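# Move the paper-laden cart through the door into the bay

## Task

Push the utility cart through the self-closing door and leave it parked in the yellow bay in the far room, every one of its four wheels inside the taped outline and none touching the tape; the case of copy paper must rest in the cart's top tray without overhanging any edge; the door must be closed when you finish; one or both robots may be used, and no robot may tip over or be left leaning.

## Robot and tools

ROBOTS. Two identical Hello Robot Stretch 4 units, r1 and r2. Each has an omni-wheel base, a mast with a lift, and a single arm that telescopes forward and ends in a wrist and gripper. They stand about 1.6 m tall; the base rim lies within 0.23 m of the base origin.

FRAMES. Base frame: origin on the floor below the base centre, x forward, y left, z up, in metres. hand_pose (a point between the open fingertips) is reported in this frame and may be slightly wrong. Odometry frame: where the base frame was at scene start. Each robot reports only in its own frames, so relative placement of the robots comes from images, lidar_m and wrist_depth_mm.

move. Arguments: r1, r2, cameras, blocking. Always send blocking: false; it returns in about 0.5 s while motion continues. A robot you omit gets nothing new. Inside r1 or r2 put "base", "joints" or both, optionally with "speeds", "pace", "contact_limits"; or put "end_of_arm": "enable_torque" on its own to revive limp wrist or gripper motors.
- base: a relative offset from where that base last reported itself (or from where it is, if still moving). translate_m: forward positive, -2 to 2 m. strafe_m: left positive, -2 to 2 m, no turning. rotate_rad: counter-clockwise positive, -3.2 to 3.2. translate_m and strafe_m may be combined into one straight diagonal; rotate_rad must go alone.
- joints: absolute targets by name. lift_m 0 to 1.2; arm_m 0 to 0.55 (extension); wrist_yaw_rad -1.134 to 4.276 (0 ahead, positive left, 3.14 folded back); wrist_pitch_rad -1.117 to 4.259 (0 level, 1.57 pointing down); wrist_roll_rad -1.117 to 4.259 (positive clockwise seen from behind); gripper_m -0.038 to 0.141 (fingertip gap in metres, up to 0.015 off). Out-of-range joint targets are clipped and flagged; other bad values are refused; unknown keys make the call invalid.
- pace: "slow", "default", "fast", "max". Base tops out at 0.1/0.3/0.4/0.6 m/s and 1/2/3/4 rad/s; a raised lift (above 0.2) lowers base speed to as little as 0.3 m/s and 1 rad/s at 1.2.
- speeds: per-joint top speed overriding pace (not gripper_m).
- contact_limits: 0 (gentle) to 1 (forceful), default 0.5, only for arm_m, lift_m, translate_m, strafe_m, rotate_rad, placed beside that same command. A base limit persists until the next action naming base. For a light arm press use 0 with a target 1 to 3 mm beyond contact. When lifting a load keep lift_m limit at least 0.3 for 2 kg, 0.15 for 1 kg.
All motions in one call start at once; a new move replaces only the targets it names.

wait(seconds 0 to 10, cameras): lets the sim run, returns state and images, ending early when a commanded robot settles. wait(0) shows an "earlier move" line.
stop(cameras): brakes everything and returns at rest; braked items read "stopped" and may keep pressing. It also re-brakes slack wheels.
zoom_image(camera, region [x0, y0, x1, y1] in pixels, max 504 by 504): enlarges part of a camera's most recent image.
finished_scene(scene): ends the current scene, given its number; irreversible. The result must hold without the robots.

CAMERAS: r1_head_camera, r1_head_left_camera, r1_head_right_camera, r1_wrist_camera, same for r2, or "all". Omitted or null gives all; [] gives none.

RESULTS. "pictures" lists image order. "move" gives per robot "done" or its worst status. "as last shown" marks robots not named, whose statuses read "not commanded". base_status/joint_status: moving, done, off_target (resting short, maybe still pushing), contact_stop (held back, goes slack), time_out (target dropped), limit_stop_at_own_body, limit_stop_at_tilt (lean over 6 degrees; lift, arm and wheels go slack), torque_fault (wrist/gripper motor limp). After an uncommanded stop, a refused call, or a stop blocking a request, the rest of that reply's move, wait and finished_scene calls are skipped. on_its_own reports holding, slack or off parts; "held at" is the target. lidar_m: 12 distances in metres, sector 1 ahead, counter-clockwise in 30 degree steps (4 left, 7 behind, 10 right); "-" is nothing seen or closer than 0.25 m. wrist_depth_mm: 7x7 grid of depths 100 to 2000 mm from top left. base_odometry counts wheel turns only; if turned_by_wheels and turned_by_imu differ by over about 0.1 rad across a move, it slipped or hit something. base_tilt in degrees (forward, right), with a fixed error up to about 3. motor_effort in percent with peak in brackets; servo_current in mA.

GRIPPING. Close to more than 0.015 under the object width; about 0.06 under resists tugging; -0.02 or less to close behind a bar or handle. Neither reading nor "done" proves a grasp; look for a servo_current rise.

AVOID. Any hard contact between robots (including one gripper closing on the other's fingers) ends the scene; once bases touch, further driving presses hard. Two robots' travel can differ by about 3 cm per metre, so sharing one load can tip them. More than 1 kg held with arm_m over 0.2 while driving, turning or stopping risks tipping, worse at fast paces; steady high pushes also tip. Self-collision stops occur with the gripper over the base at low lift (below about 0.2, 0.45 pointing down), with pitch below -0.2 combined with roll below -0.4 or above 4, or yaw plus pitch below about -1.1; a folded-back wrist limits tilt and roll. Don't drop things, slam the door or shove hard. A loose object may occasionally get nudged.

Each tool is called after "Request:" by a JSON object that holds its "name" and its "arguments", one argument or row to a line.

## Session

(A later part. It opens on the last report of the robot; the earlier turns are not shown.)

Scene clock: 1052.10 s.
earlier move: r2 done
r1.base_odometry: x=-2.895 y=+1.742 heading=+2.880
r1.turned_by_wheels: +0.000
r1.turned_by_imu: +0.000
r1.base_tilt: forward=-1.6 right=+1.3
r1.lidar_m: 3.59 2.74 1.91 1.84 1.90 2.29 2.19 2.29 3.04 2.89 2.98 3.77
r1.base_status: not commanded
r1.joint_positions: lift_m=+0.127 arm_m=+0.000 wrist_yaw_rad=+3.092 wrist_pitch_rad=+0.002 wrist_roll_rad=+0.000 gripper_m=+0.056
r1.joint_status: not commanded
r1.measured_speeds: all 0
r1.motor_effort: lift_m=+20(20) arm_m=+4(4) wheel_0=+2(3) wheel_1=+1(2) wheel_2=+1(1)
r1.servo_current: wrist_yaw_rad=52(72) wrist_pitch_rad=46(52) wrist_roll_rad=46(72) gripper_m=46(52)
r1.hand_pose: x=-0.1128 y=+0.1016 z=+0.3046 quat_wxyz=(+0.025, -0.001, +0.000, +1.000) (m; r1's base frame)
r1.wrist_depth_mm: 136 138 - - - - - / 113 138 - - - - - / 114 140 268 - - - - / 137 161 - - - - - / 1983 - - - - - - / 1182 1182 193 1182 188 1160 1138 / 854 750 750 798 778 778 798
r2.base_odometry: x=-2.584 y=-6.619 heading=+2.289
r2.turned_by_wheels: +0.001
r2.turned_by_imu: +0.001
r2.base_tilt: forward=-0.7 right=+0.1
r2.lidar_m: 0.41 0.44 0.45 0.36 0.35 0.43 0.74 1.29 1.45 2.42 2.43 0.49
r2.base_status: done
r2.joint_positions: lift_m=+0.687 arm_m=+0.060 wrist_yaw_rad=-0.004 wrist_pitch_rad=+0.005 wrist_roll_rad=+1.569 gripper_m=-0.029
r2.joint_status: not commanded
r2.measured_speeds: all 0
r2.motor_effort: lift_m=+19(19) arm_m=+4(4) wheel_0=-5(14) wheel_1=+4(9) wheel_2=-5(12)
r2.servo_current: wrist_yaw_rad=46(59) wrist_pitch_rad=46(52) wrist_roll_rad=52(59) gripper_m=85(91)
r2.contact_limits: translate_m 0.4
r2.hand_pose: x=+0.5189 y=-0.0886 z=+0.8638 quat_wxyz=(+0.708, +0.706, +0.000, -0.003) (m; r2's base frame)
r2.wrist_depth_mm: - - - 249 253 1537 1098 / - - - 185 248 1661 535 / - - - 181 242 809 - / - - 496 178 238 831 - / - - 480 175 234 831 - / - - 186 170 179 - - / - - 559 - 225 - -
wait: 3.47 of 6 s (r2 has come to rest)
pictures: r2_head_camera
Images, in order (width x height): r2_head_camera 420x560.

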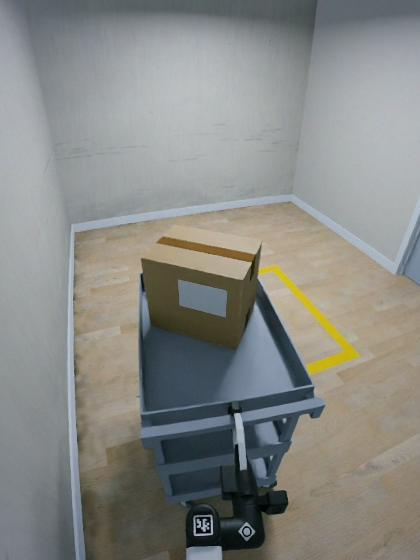

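Request:
{"name": "move", "arguments": {
  "r2": {"base":{"rotate_rad":0.3},"pace":"slow"},
  "blocking": false,
  "cameras": []
}}

Request:
{"name": "wait", "arguments": {
  "seconds": 4,
  "cameras": ["r2_head_camera"]
}}

Scene clock: 1077.57 s.
move: r2 moving
r1: as last shown
r1.lidar_m: 3.56 2.72 1.92 1.82 1.89 2.31 2.18 2.27 3.03 2.88 2.97 3.76
r1.motor_effort: lift_m=+20(20) arm_m=+4(4) wheel_0=+2(3) wheel_1=+1(2) wheel_2=+0(1)
r1.servo_current: wrist_yaw_rad=52(65) wrist_pitch_rad=46(52) wrist_roll_rad=59(59) gripper_m=33(46)
r1.wrist_depth_mm: 136 138 - - - - - / 113 139 - - - - - / 114 139 268 - - - - / 137 162 - - - - - / 1983 - - - - - - / 1182 1205 194 1182 187 1160 1118 / 842 759 750 809 788 778 809
r2.base_odometry: x=-2.584 y=-6.619 heading=+2.414
r2.turned_by_wheels: +0.125
r2.turned_by_imu: +0.121
r2.base_tilt: forward=-0.7 right=+0.0
r2.lidar_m: 0.46 0.48 0.40 0.35 0.36 0.46 0.91 1.29 1.56 2.44 2.44 0.48
r2.base_status: rotate_rad moving
r2.joint_positions: lift_m=+0.687 arm_m=+0.060 wrist_yaw_rad=-0.005 wrist_pitch_rad=+0.005 wrist_roll_rad=+1.569 gripper_m=-0.029
r2.joint_status: not commanded
r2.measured_speeds: translate_m=+0.000 strafe_m=+0.001 rotate_rad=+0.483 lift_m=+0.000 arm_m=+0.000 wrist_yaw_rad=+0.000 wrist_pitch_rad=+0.000 wrist_roll_rad=+0.000
r2.motor_effort: lift_m=+19(19) arm_m=+4(4) wheel_0=-12(14) wheel_1=-9(9) wheel_2=-10(13)
r2.servo_current: wrist_yaw_rad=46(52) wrist_pitch_rad=46(46) wrist_roll_rad=39(59) gripper_m=78(91)
r2.hand_pose: x=+0.5188 y=-0.0889 z=+0.8638 quat_wxyz=(+0.708, +0.706, +0.000, -0.003) (m; r2's base frame)
r2.wrist_depth_mm: - - - 165 224 1618 1138 / - - - 166 225 1537 - / - - 512 167 227 820 - / - 480 466 227 229 831 - / - - 517 169 230 831 - / - - 186 170 178 - - / - - - - - 1708 -
pictures: none
No camera images: "cameras" was empty.

Scene clock: 1078.47 s.
earlier move: r2 done
r1.base_odometry: x=-2.895 y=+1.742 heading=+2.880
r1.turned_by_wheels: +0.000
r1.turned_by_imu: +0.000
r1.base_tilt: forward=-1.6 right=+1.2
r1.lidar_m: 3.57 2.72 1.94 1.84 1.89 2.33 2.19 2.27 3.03 2.89 2.97 3.74
r1.base_status: not commanded
r1.joint_positions: lift_m=+0.127 arm_m=+0.000 wrist_yaw_rad=+3.092 wrist_pitch_rad=+0.002 wrist_roll_rad=+0.000 gripper_m=+0.056
r1.joint_status: not commanded
r1.measured_speeds: all 0
r1.motor_effort: lift_m=+20(20) arm_m=+4(4) wheel_0=+2(3) wheel_1=+1(2) wheel_2=+0(1)
r1.servo_current: wrist_yaw_rad=52(65) wrist_pitch_rad=33(52) wrist_roll_rad=65(72) gripper_m=46(46)
r1.hand_pose: x=-0.1128 y=+0.1016 z=+0.3046 quat_wxyz=(+0.025, -0.001, +0.000, +1.000) (m; r1's base frame)
r1.wrist_depth_mm: 136 138 - - - - - / 113 139 - - - - - / 114 139 270 - - - - / 137 162 - - - - - / 1921 - - - - - - / 1205 1205 194 1205 187 1182 1138 / 842 759 759 798 788 759 820
r2.base_odometry: x=-2.584 y=-6.619 heading=+2.588
r2.turned_by_wheels: +0.174
r2.turned_by_imu: +0.170
r2.base_tilt: forward=-0.6 right=+0.1
r2.lidar_m: 0.48 0.55 0.37 0.36 0.37 0.54 1.31 1.35 1.85 2.43 2.62 0.46
r2.base_status: done
r2.joint_positions: lift_m=+0.687 arm_m=+0.060 wrist_yaw_rad=+0.000 wrist_pitch_rad=+0.005 wrist_roll_rad=+1.569 gripper_m=-0.029
r2.joint_status: not commanded
r2.measured_speeds: all 0
r2.motor_effort: lift_m=+19(19) arm_m=+4(4) wheel_0=-4(14) wheel_1=-4(9) wheel_2=-4(13)
r2.servo_current: wrist_yaw_rad=39(59) wrist_pitch_rad=52(52) wrist_roll_rad=46(59) gripper_m=85(91)
r2.hand_pose: x=+0.5193 y=-0.0873 z=+0.8638 quat_wxyz=(+0.708, +0.706, +0.002, -0.002) (m; r2's base frame)
r2.wrist_depth_mm: - - 488 124 178 - - / - 430 413 128 188 - - / - 462 449 137 199 - - / - - 539 145 213 - - / - - - 155 222 - - / - - 185 167 176 1537 492 / - 136 - - - - 445
wait: 0.90 of 4 s (r2 has come to rest)
pictures: r2_head_camera
Images, in order (width x height): r2_head_camera 420x560.

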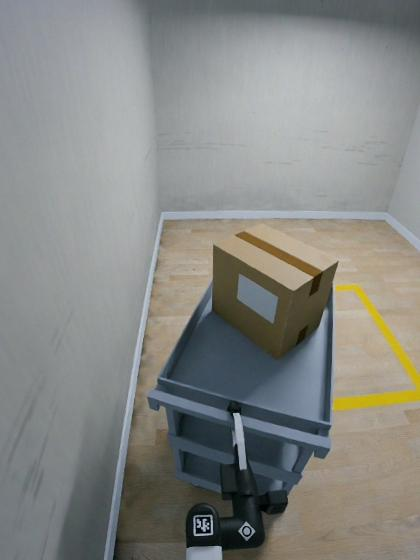

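Request:
{"name": "move", "arguments": {
  "r2": {"base":{"translate_m":0.2},"pace":"slow","contact_limits":{"translate_m":0.4}},
  "blocking": false,
  "cameras": []
}}

Request:
{"name": "wait", "arguments": {
  "seconds": 4,
  "cameras": ["r2_head_camera"]
}}

Scene clock: 1085.10 s.
move: r2 moving
r1: as last shown
r1.base_tilt: forward=-1.6 right=+1.3
r1.lidar_m: 3.57 2.74 1.93 1.83 1.90 2.30 2.20 2.29 3.04 2.88 2.97 3.75
r1.motor_effort: lift_m=+20(20) arm_m=+4(4) wheel_0=+2(3) wheel_1=+2(2) wheel_2=+0(1)
r1.servo_current: wrist_yaw_rad=59(65) wrist_pitch_rad=39(52) wrist_roll_rad=52(72) gripper_m=39(46)
r1.wrist_depth_mm: 136 138 - - - - - / 113 139 - - - - - / 115 139 268 - - - - / 137 162 - - - - - / 1921 - - - - - - / 1182 1182 195 1205 188 1160 1160 / 831 759 750 820 788 778 809
r2.base_odometry: x=-2.595 y=-6.613 heading=+2.588
r2.turned_by_wheels: +0.000
r2.turned_by_imu: +0.001
r2.base_tilt: forward=-0.7 right=+0.0
r2.lidar_m: 0.49 0.55 0.39 0.35 0.38 0.53 1.31 1.37 1.86 2.42 2.62 0.44
r2.base_status: translate_m moving
r2.joint_positions: lift_m=+0.687 arm_m=+0.060 wrist_yaw_rad=+0.000 wrist_pitch_rad=+0.005 wrist_roll_rad=+1.569 gripper_m=-0.029
r2.joint_status: not commanded
r2.measured_speeds: translate_m=+0.050 strafe_m=+0.000 rotate_rad=+0.001 lift_m=+0.000 arm_m=+0.000 wrist_yaw_rad=+0.000 wrist_pitch_rad=+0.000 wrist_roll_rad=+0.000
r2.motor_effort: lift_m=+19(19) arm_m=+4(4) wheel_0=+4(13) wheel_1=+7(7) wheel_2=-14(14)
r2.servo_current: wrist_yaw_rad=46(59) wrist_pitch_rad=39(52) wrist_roll_rad=46(59) gripper_m=85(91)
r2.contact_limits: translate_m 0.4
r2.hand_pose: x=+0.5193 y=-0.0873 z=+0.8638 quat_wxyz=(+0.708, +0.706, +0.002, -0.002) (m; r2's base frame)
r2.wrist_depth_mm: - - 477 122 177 - - / - 410 410 125 186 - - / - 466 449 135 197 - - / - - 544 143 209 - - / - - - 153 220 - - / - - 185 166 178 1537 492 / - - - - - - 449
pictures: none
No camera images: "cameras" was empty.

Scene clock: 1087.90 s.
earlier move: r2 done
r1.base_odometry: x=-2.895 y=+1.742 heading=+2.880
r1.turned_by_wheels: +0.000
r1.turned_by_imu: +0.000
r1.base_tilt: forward=-1.6 right=+1.2
r1.lidar_m: 3.56 2.75 1.96 1.83 1.89 2.30 2.17 2.30 3.02 2.89 2.97 3.74
r1.base_status: not commanded
r1.joint_positions: lift_m=+0.127 arm_m=+0.000 wrist_yaw_rad=+3.092 wrist_pitch_rad=+0.002 wrist_roll_rad=+0.000 gripper_m=+0.056
r1.joint_status: not commanded
r1.measured_speeds: all 0
r1.motor_effort: lift_m=+20(20) arm_m=+4(4) wheel_0=+2(3) wheel_1=+1(2) wheel_2=+0(1)
r1.servo_current: wrist_yaw_rad=52(72) wrist_pitch_rad=46(52) wrist_roll_rad=52(72) gripper_m=46(46)
r1.hand_pose: x=-0.1128 y=+0.1016 z=+0.3046 quat_wxyz=(+0.025, -0.001, +0.000, +1.000) (m; r1's base frame)
r1.wrist_depth_mm: 136 138 - - - - - / 113 139 - - - - - / 114 139 268 - - - - / 137 162 - - - - - / 1983 - - - - - - / 1182 1182 194 1205 188 1160 1138 / 831 768 759 809 788 768 809
r2.base_odometry: x=-2.754 y=-6.514 heading=+2.589
r2.turned_by_wheels: +0.001
r2.turned_by_imu: +0.002
r2.base_tilt: forward=-0.7 right=+0.1
r2.lidar_m: 0.50 0.55 0.38 0.34 0.38 0.54 1.49 1.55 2.09 2.43 2.64 0.44
r2.base_status: done
r2.joint_positions: lift_m=+0.687 arm_m=+0.060 wrist_yaw_rad=+0.001 wrist_pitch_rad=+0.005 wrist_roll_rad=+1.569 gripper_m=-0.029
r2.joint_status: not commanded
r2.measured_speeds: all 0
r2.motor_effort: lift_m=+19(19) arm_m=+4(5) wheel_0=+8(13) wheel_1=+5(8) wheel_2=-3(14)
r2.servo_current: wrist_yaw_rad=46(65) wrist_pitch_rad=46(52) wrist_roll_rad=46(59) gripper_m=85(91)
r2.contact_limits: translate_m 0.4
r2.hand_pose: x=+0.5194 y=-0.0871 z=+0.8638 quat_wxyz=(+0.708, +0.706, +0.002, -0.001) (m; r2's base frame)
r2.wrist_depth_mm: - - 517 - 180 - - / - 445 427 131 190 - - / - 455 445 139 202 - - / - - 525 147 213 - - / - - - 156 222 - - / - - 183 167 179 1336 500 / - - - - - - 442
wait: 2.80 of 4 s (r2 has come to rest)
pictures: r2_head_camera
Images, in order (width x height): r2_head_camera 420x560.

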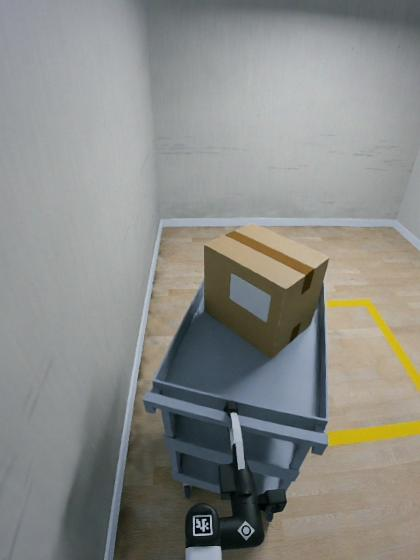

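Request:
{"name": "move", "arguments": {
  "r2": {"base":{"translate_m":0.25,"strafe_m":0.05},"pace":"slow","contact_limits":{"translate_m":0.4}},
  "blocking": false,
  "cameras": []
}}

Request:
{"name": "wait", "arguments": {
  "seconds": 5,
  "cameras": ["r2_head_camera"]
}}

Scene clock: 1094.30 s.
move: r2 moving
r1: as last shown
r1.base_tilt: forward=-1.6 right=+1.3
r1.lidar_m: 3.58 2.72 1.94 1.85 1.90 2.30 2.15 2.28 3.03 2.87 2.98 3.78
r1.motor_effort: lift_m=+20(20) arm_m=+4(5) wheel_0=+2(3) wheel_1=+1(2) wheel_2=+0(1)
r1.servo_current: wrist_yaw_rad=52(65) wrist_pitch_rad=52(52) wrist_roll_rad=52(59) gripper_m=39(52)
r1.wrist_depth_mm: 136 138 - - - - - / 113 139 - - - - - / 114 139 268 - - - - / 137 161 - - - - - / 1921 - - - - - - / 1205 1205 193 1182 187 1160 1138 / 842 750 768 788 788 768 809
r2.base_odometry: x=-2.766 y=-6.510 heading=+2.590
r2.turned_by_wheels: +0.001
r2.turned_by_imu: +0.001
r2.base_tilt: forward=-0.6 right=+0.1
r2.lidar_m: 0.48 0.51 0.37 0.36 0.38 0.54 1.48 1.59 2.12 2.42 2.61 0.45
r2.base_status: translate_m moving; strafe_m moving
r2.joint_positions: lift_m=+0.687 arm_m=+0.060 wrist_yaw_rad=+0.001 wrist_pitch_rad=+0.005 wrist_roll_rad=+1.569 gripper_m=-0.029
r2.joint_status: not commanded
r2.measured_speeds: translate_m=+0.049 strafe_m=+0.010 rotate_rad=+0.000 lift_m=+0.000 arm_m=+0.000 wrist_yaw_rad=+0.000 wrist_pitch_rad=+0.000 wrist_roll_rad=+0.000
r2.motor_effort: lift_m=+19(19) arm_m=+4(4) wheel_0=+11(11) wheel_1=+7(9) wheel_2=-12(12)
r2.servo_current: wrist_yaw_rad=39(52) wrist_pitch_rad=46(46) wrist_roll_rad=52(52) gripper_m=85(91)
r2.contact_limits: translate_m 0.4
r2.hand_pose: x=+0.5194 y=-0.0871 z=+0.8638 quat_wxyz=(+0.708, +0.706, +0.002, -0.001) (m; r2's base frame)
r2.wrist_depth_mm: - - 517 - 181 - - / - 445 430 131 190 - - / - 455 442 139 202 - - / - - 525 147 213 - - / - - - 155 222 - - / - - 183 166 178 1366 500 / - - - - - - 442
pictures: none
No camera images: "cameras" was empty.

Scene clock: 1097.60 s.
earlier move: r2 done
r1.base_odometry: x=-2.895 y=+1.742 heading=+2.880
r1.turned_by_wheels: +0.000
r1.turned_by_imu: +0.000
r1.base_tilt: forward=-1.6 right=+1.2
r1.lidar_m: 3.59 2.72 1.95 1.84 1.90 2.30 2.20 2.29 3.04 2.88 2.96 3.78
r1.base_status: not commanded
r1.joint_positions: lift_m=+0.127 arm_m=+0.000 wrist_yaw_rad=+3.092 wrist_pitch_rad=+0.002 wrist_roll_rad=+0.000 gripper_m=+0.056
r1.joint_status: not commanded
r1.measured_speeds: all 0
r1.motor_effort: lift_m=+20(20) arm_m=+4(5) wheel_0=+2(3) wheel_1=+1(2) wheel_2=+0(1)
r1.servo_current: wrist_yaw_rad=46(65) wrist_pitch_rad=46(52) wrist_roll_rad=39(72) gripper_m=39(52)
r1.hand_pose: x=-0.1128 y=+0.1016 z=+0.3046 quat_wxyz=(+0.025, -0.001, +0.000, +1.000) (m; r1's base frame)
r1.wrist_depth_mm: 136 138 - - - - - / 113 139 - - - - - / 114 139 270 - - - - / 137 162 - - - - - / 1983 - - - - - - / 1182 1205 193 1182 187 1138 1118 / 842 759 750 798 778 768 820
r2.base_odometry: x=-2.993 y=-6.426 heading=+2.589
r2.turned_by_wheels: -0.001
r2.turned_by_imu: +0.000
r2.base_tilt: forward=-0.6 right=+0.1
r2.lidar_m: 0.49 0.48 0.32 0.31 0.33 0.46 1.34 1.83 2.48 2.46 2.67 0.45
r2.base_status: done
r2.joint_positions: lift_m=+0.687 arm_m=+0.060 wrist_yaw_rad=+0.000 wrist_pitch_rad=+0.005 wrist_roll_rad=+1.569 gripper_m=-0.029
r2.joint_status: not commanded
r2.measured_speeds: all 0
r2.motor_effort: lift_m=+19(19) arm_m=+4(5) wheel_0=+2(11) wheel_1=+3(9) wheel_2=-7(12)
r2.servo_current: wrist_yaw_rad=39(65) wrist_pitch_rad=46(52) wrist_roll_rad=39(72) gripper_m=85(91)
r2.contact_limits: translate_m 0.4
r2.hand_pose: x=+0.5192 y=-0.0875 z=+0.8638 quat_wxyz=(+0.708, +0.706, +0.002, -0.002) (m; r2's base frame)
r2.wrist_depth_mm: - - 539 131 185 - - / - 473 439 136 194 - - / - 455 442 143 205 - - / - - 517 151 214 - - / - - 627 159 223 - - / - - 183 168 178 564 508 / - 137 - - - - 452
wait: 3.30 of 5 s (r2 has come to rest)
pictures: r2_head_camera
Images, in order (width x height): r2_head_camera 420x560.

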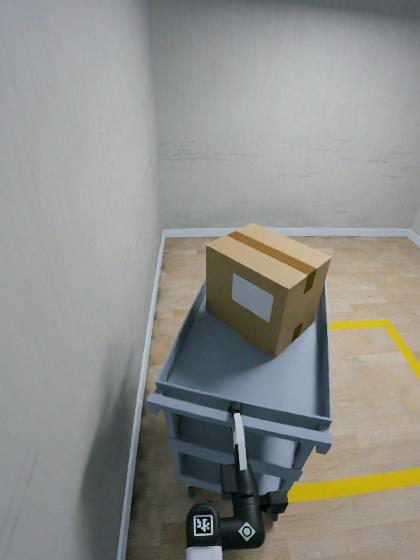

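Request:
{"name": "wait", "arguments": {
  "seconds": 0.1,
  "cameras": ["r2_head_right_camera","r2_head_left_camera"]
}}

Scene clock: 1110.53 s.
r1.base_odometry: x=-2.895 y=+1.742 heading=+2.880
r1.turned_by_wheels: +0.000
r1.turned_by_imu: +0.000
r1.base_tilt: forward=-1.6 right=+1.3
r1.lidar_m: 3.57 2.73 1.96 1.84 1.89 2.30 2.17 2.28 3.04 2.89 2.95 3.76
r1.base_status: not commanded
r1.joint_positions: lift_m=+0.127 arm_m=+0.000 wrist_yaw_rad=+3.092 wrist_pitch_rad=+0.002 wrist_roll_rad=+0.000 gripper_m=+0.056
r1.joint_status: not commanded
r1.measured_speeds: all 0
r1.motor_effort: lift_m=+20(20) arm_m=+4(5) wheel_0=+2(3) wheel_1=+1(2) wheel_2=+0(1)
r1.servo_current: wrist_yaw_rad=52(65) wrist_pitch_rad=39(52) wrist_roll_rad=46(72) gripper_m=39(52)
r1.hand_pose: x=-0.1128 y=+0.1016 z=+0.3046 quat_wxyz=(+0.025, -0.001, +0.000, +1.000) (m; r1's base frame)
r1.wrist_depth_mm: 136 138 - - - - - / 113 139 - - - - - / 114 139 268 - - - - / 137 161 - - - - - / - - - - - - - / 1160 1205 194 1182 188 1182 1138 / 842 750 759 798 788 778 820
r2.base_odometry: x=-2.993 y=-6.426 heading=+2.589
r2.turned_by_wheels: +0.000
r2.turned_by_imu: +0.000
r2.base_tilt: forward=-0.6 right=+0.1
r2.lidar_m: 0.49 0.45 0.33 0.30 0.34 0.45 1.33 1.81 2.49 2.46 2.67 0.44
r2.base_status: done
r2.joint_positions: lift_m=+0.687 arm_m=+0.060 wrist_yaw_rad=+0.000 wrist_pitch_rad=+0.005 wrist_roll_rad=+1.569 gripper_m=-0.029
r2.joint_status: not commanded
r2.measured_speeds: all 0
r2.motor_effort: lift_m=+19(19) arm_m=+4(5) wheel_0=+2(11) wheel_1=+3(9) wheel_2=-6(12)
r2.servo_current: wrist_yaw_rad=46(65) wrist_pitch_rad=46(52) wrist_roll_rad=39(72) gripper_m=78(91)
r2.contact_limits: translate_m 0.4
r2.hand_pose: x=+0.5192 y=-0.0875 z=+0.8638 quat_wxyz=(+0.708, +0.706, +0.002, -0.002) (m; r2's base frame)
r2.wrist_depth_mm: - - 539 131 185 - - / - 477 445 136 194 - - / - 455 442 142 205 - - / - - 521 151 216 - - / - - 634 159 223 - - / - - 182 168 177 559 508 / - 136 - - - - 455
wait: 0.10 s; at rest from the start
pictures: r2_head_left_camera, r2_head_right_camera
Images, in order (width x height): r2_head_left_camera 420x672, r2_head_right_camera 420x672.

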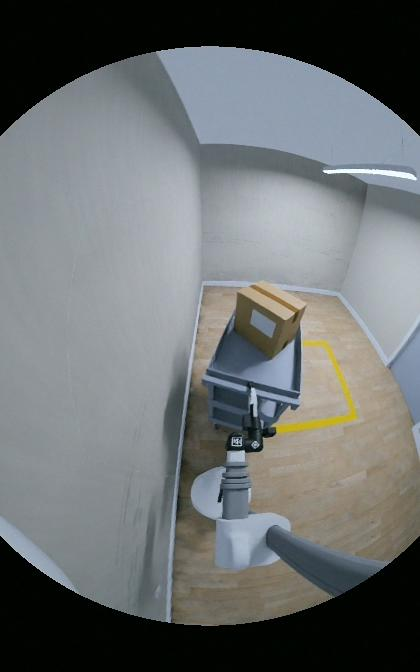

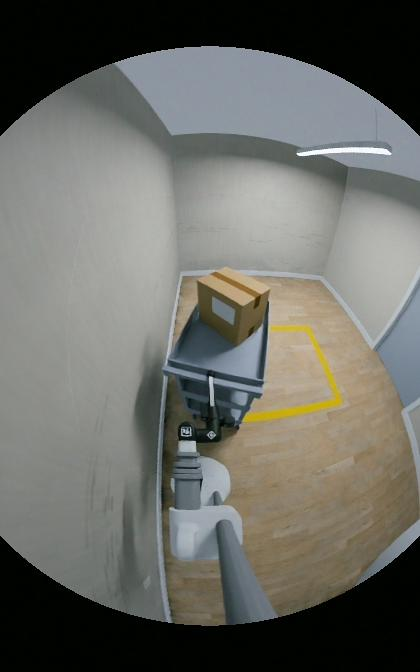

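Request:
{"name": "move", "arguments": {
  "r2": {"base":{"strafe_m":-0.6,"translate_m":-0.05},"pace":"slow","contact_limits":{"translate_m":0.4}},
  "blocking": false,
  "cameras": []
}}

Request:
{"name": "wait", "arguments": {
  "seconds": 8,
  "cameras": ["r2_head_right_camera"]
}}

Scene clock: 1125.10 s.
move: r2 moving
r1: as last shown
r1.lidar_m: 3.58 2.75 1.92 1.84 1.88 2.32 2.18 2.28 3.03 2.89 2.98 3.78
r1.motor_effort: lift_m=+20(20) arm_m=+4(4) wheel_0=+2(3) wheel_1=+1(2) wheel_2=+1(1)
r1.servo_current: wrist_yaw_rad=52(59) wrist_pitch_rad=33(46) wrist_roll_rad=46(72) gripper_m=39(46)
r1.wrist_depth_mm: 136 138 - - - - - / 113 139 - - - - - / 114 139 268 - - - - / 137 162 - - - - - / 1921 - - - - - - / 1182 1205 193 1182 188 1160 1138 / 866 759 768 798 788 778 798
r2.base_odometry: x=-2.985 y=-6.414 heading=+2.590
r2.turned_by_wheels: +0.001
r2.turned_by_imu: +0.002
r2.base_tilt: forward=-0.7 right=+0.0
r2.lidar_m: 0.47 0.50 0.35 0.33 0.35 0.46 1.34 1.82 2.49 2.45 2.64 0.44
r2.base_status: translate_m moving; strafe_m moving
r2.joint_positions: lift_m=+0.687 arm_m=+0.060 wrist_yaw_rad=+0.001 wrist_pitch_rad=+0.005 wrist_roll_rad=+1.569 gripper_m=-0.029
r2.joint_status: not commanded
r2.measured_speeds: translate_m=-0.004 strafe_m=-0.052 rotate_rad=+0.003 lift_m=+0.000 arm_m=+0.000 wrist_yaw_rad=+0.021 wrist_pitch_rad=+0.000 wrist_roll_rad=+0.000
r2.motor_effort: lift_m=+19(19) arm_m=+4(4) wheel_0=+9(11) wheel_1=-7(8) wheel_2=+7(8)
r2.servo_current: wrist_yaw_rad=52(59) wrist_pitch_rad=39(52) wrist_roll_rad=59(59) gripper_m=85(85)
r2.contact_limits: translate_m 0.4
r2.hand_pose: x=+0.5193 y=-0.0872 z=+0.8638 quat_wxyz=(+0.708, +0.706, +0.002, -0.001) (m; r2's base frame)
r2.wrist_depth_mm: - - 525 - 182 - - / - 455 436 132 191 - - / - 455 442 140 204 - - / - - 525 149 214 - - / - - 640 156 222 - - / - - 183 167 178 559 508 / - - - - - - 452
pictures: none
No camera images: "cameras" was empty.

Scene clock: 1131.80 s.
earlier move: r2 done
r1.base_odometry: x=-2.895 y=+1.742 heading=+2.880
r1.turned_by_wheels: +0.000
r1.turned_by_imu: +0.000
r1.base_tilt: forward=-1.6 right=+1.3
r1.lidar_m: 3.58 2.73 1.92 1.82 1.91 2.29 2.19 2.30 3.04 2.89 2.98 3.74
r1.base_status: not commanded
r1.joint_positions: lift_m=+0.127 arm_m=+0.000 wrist_yaw_rad=+3.092 wrist_pitch_rad=+0.002 wrist_roll_rad=+0.000 gripper_m=+0.056
r1.joint_status: not commanded
r1.measured_speeds: all 0
r1.motor_effort: lift_m=+20(20) arm_m=+4(4) wheel_0=+3(3) wheel_1=+1(2) wheel_2=+0(1)
r1.servo_current: wrist_yaw_rad=52(72) wrist_pitch_rad=46(52) wrist_roll_rad=26(72) gripper_m=46(52)
r1.hand_pose: x=-0.1128 y=+0.1016 z=+0.3046 quat_wxyz=(+0.025, -0.001, +0.000, +1.000) (m; r1's base frame)
r1.wrist_depth_mm: 136 138 - - - - - / 113 139 - - - - - / 114 139 268 - - - - / 137 162 - - - - - / - - - - - - - / 1205 1160 193 1205 187 1182 1160 / 854 768 750 798 798 778 809
r2.base_odometry: x=-2.636 y=-5.941 heading=+2.590
r2.turned_by_wheels: +0.000
r2.turned_by_imu: +0.002
r2.base_tilt: forward=-0.6 right=+0.1
r2.lidar_m: 0.32 0.37 0.96 0.90 0.96 1.33 1.66 1.77 1.97 1.88 2.04 0.53
r2.base_status: done
r2.joint_positions: lift_m=+0.687 arm_m=+0.060 wrist_yaw_rad=+0.003 wrist_pitch_rad=+0.005 wrist_roll_rad=+1.569 gripper_m=-0.029
r2.joint_status: not commanded
r2.measured_speeds: all 0
r2.motor_effort: lift_m=+19(19) arm_m=+4(5) wheel_0=+4(14) wheel_1=-4(8) wheel_2=+7(12)
r2.servo_current: wrist_yaw_rad=52(59) wrist_pitch_rad=46(52) wrist_roll_rad=46(65) gripper_m=72(91)
r2.contact_limits: translate_m 0.4
r2.hand_pose: x=+0.5195 y=-0.0865 z=+0.8638 quat_wxyz=(+0.708, +0.706, +0.003, -0.001) (m; r2's base frame)
r2.wrist_depth_mm: - - - - - 1618 1138 / - - - 314 353 1430 1098 / - - - 296 327 1576 455 / - - - 209 273 1661 512 / - - - 189 247 1708 - / - - 186 164 179 759 - / - 433 433 - 209 - -
wait: 6.70 of 8 s (r2 has come to rest)
pictures: r2_head_right_camera
Images, in order (width x height): r2_head_right_camera 420x672.

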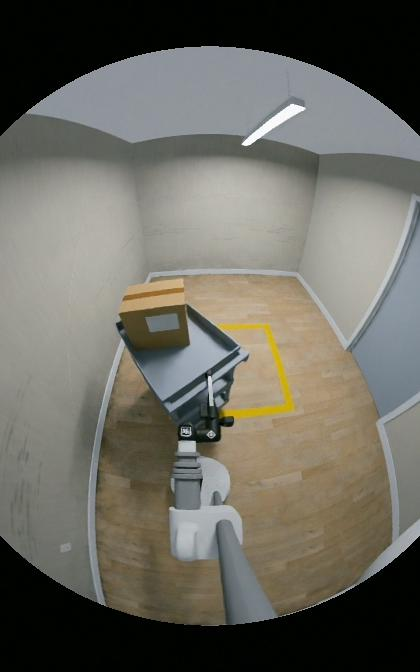

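Request:
{"name": "move", "arguments": {
  "r2": {"base":{"strafe_m":-0.36,"translate_m":-0.75},"contact_limits":{"translate_m":0.4}},
  "blocking": false,
  "cameras": []
}}

Request:
{"name": "wait", "arguments": {
  "seconds": 8,
  "cameras": ["r2_head_right_camera"]
}}

Scene clock: 1138.50 s.
move: r2 moving
r1: as last shown
r1.lidar_m: 3.57 2.75 1.95 1.84 1.90 2.33 2.19 2.29 3.02 2.89 2.96 3.77
r1.motor_effort: lift_m=+20(20) arm_m=+4(5) wheel_0=+3(3) wheel_1=+1(2) wheel_2=+0(1)
r1.servo_current: wrist_yaw_rad=39(52) wrist_pitch_rad=46(46) wrist_roll_rad=46(59) gripper_m=46(46)
r1.wrist_depth_mm: 136 138 - - - - - / 113 139 - - - - - / 114 140 268 - - - - / 137 161 - - - - - / 1983 - - - - - - / 1182 1182 194 1205 188 1160 1160 / 842 759 759 809 798 768 820
r2.base_odometry: x=-2.602 y=-5.944 heading=+2.590
r2.turned_by_wheels: +0.000
r2.turned_by_imu: +0.001
r2.base_tilt: forward=-0.6 right=+0.0
r2.lidar_m: 0.34 0.36 0.97 0.92 0.98 1.34 1.64 1.72 1.95 1.85 2.03 0.54
r2.base_status: translate_m moving; strafe_m moving
r2.joint_positions: lift_m=+0.687 arm_m=+0.060 wrist_yaw_rad=+0.006 wrist_pitch_rad=+0.005 wrist_roll_rad=+1.569 gripper_m=-0.029
r2.joint_status: not commanded
r2.measured_speeds: translate_m=-0.121 strafe_m=-0.060 rotate_rad=+0.002 lift_m=+0.000 arm_m=+0.000 wrist_yaw_rad=+0.000 wrist_pitch_rad=+0.000 wrist_roll_rad=+0.000
r2.motor_effort: lift_m=+19(19) arm_m=+2(4) wheel_0=-5(9) wheel_1=-11(12) wheel_2=+19(19)
r2.servo_current: wrist_yaw_rad=46(59) wrist_pitch_rad=39(46) wrist_roll_rad=39(65) gripper_m=78(91)
r2.contact_limits: translate_m 0.4
r2.hand_pose: x=+0.5198 y=-0.0857 z=+0.8638 quat_wxyz=(+0.708, +0.706, +0.004, +0.001) (m; r2's base frame)
r2.wrist_depth_mm: - - - - - 1661 1138 / - - - 312 349 1397 1118 / - - - 293 325 1537 455 / - - - 208 276 1708 521 / - - - 188 247 750 - / - - 185 164 178 - - / - - 433 - 210 - -
pictures: none
No camera images: "cameras" was empty.

Scene clock: 1142.13 s.
earlier move: r2 done
r1.base_odometry: x=-2.895 y=+1.742 heading=+2.880
r1.turned_by_wheels: +0.000
r1.turned_by_imu: +0.000
r1.base_tilt: forward=-1.5 right=+1.3
r1.lidar_m: 3.60 2.73 1.94 1.83 1.91 2.30 2.20 2.31 3.04 2.88 2.97 3.75
r1.base_status: not commanded
r1.joint_positions: lift_m=+0.127 arm_m=+0.000 wrist_yaw_rad=+3.092 wrist_pitch_rad=+0.002 wrist_roll_rad=+0.000 gripper_m=+0.056
r1.joint_status: not commanded
r1.measured_speeds: all 0
r1.motor_effort: lift_m=+20(20) arm_m=+4(5) wheel_0=+2(3) wheel_1=+1(2) wheel_2=+0(1)
r1.servo_current: wrist_yaw_rad=52(72) wrist_pitch_rad=46(52) wrist_roll_rad=46(72) gripper_m=46(52)
r1.hand_pose: x=-0.1128 y=+0.1016 z=+0.3046 quat_wxyz=(+0.025, -0.001, +0.000, +1.000) (m; r1's base frame)
r1.wrist_depth_mm: 136 138 - - - - - / 113 139 - - - - - / 114 139 268 - - - - / 137 162 - - - - - / 1921 - - - - - - / 1182 1182 193 1182 187 1138 1138 / 842 750 750 798 788 778 809
r2.base_odometry: x=-1.809 y=-6.027 heading=+2.589
r2.turned_by_wheels: -0.001
r2.turned_by_imu: -0.001
r2.base_tilt: forward=-0.6 right=+0.1
r2.lidar_m: 0.37 0.37 1.33 1.28 1.32 0.97 0.90 0.98 1.38 1.53 1.60 0.52
r2.base_status: done
r2.joint_positions: lift_m=+0.687 arm_m=+0.060 wrist_yaw_rad=+0.000 wrist_pitch_rad=+0.005 wrist_roll_rad=+1.569 gripper_m=-0.029
r2.joint_status: not commanded
r2.measured_speeds: all 0
r2.motor_effort: lift_m=+19(19) arm_m=-3(4) wheel_0=-5(9) wheel_1=-4(13) wheel_2=+3(19)
r2.servo_current: wrist_yaw_rad=46(59) wrist_pitch_rad=39(52) wrist_roll_rad=39(65) gripper_m=78(91)
r2.contact_limits: translate_m 0.4
r2.hand_pose: x=+0.5193 y=-0.0875 z=+0.8638 quat_wxyz=(+0.708, +0.706, +0.002, -0.002) (m; r2's base frame)
r2.wrist_depth_mm: - - - 286 - 1618 1138 / - - - 314 340 345 349 / - - - 225 300 1661 1160 / - - - 204 266 1808 525 / - - - 185 244 768 - / - 530 185 166 178 - - / - 442 442 - 211 - -
wait: 3.63 of 8 s (r2 has come to rest)
pictures: r2_head_right_camera
Images, in order (width x height): r2_head_right_camera 420x672.

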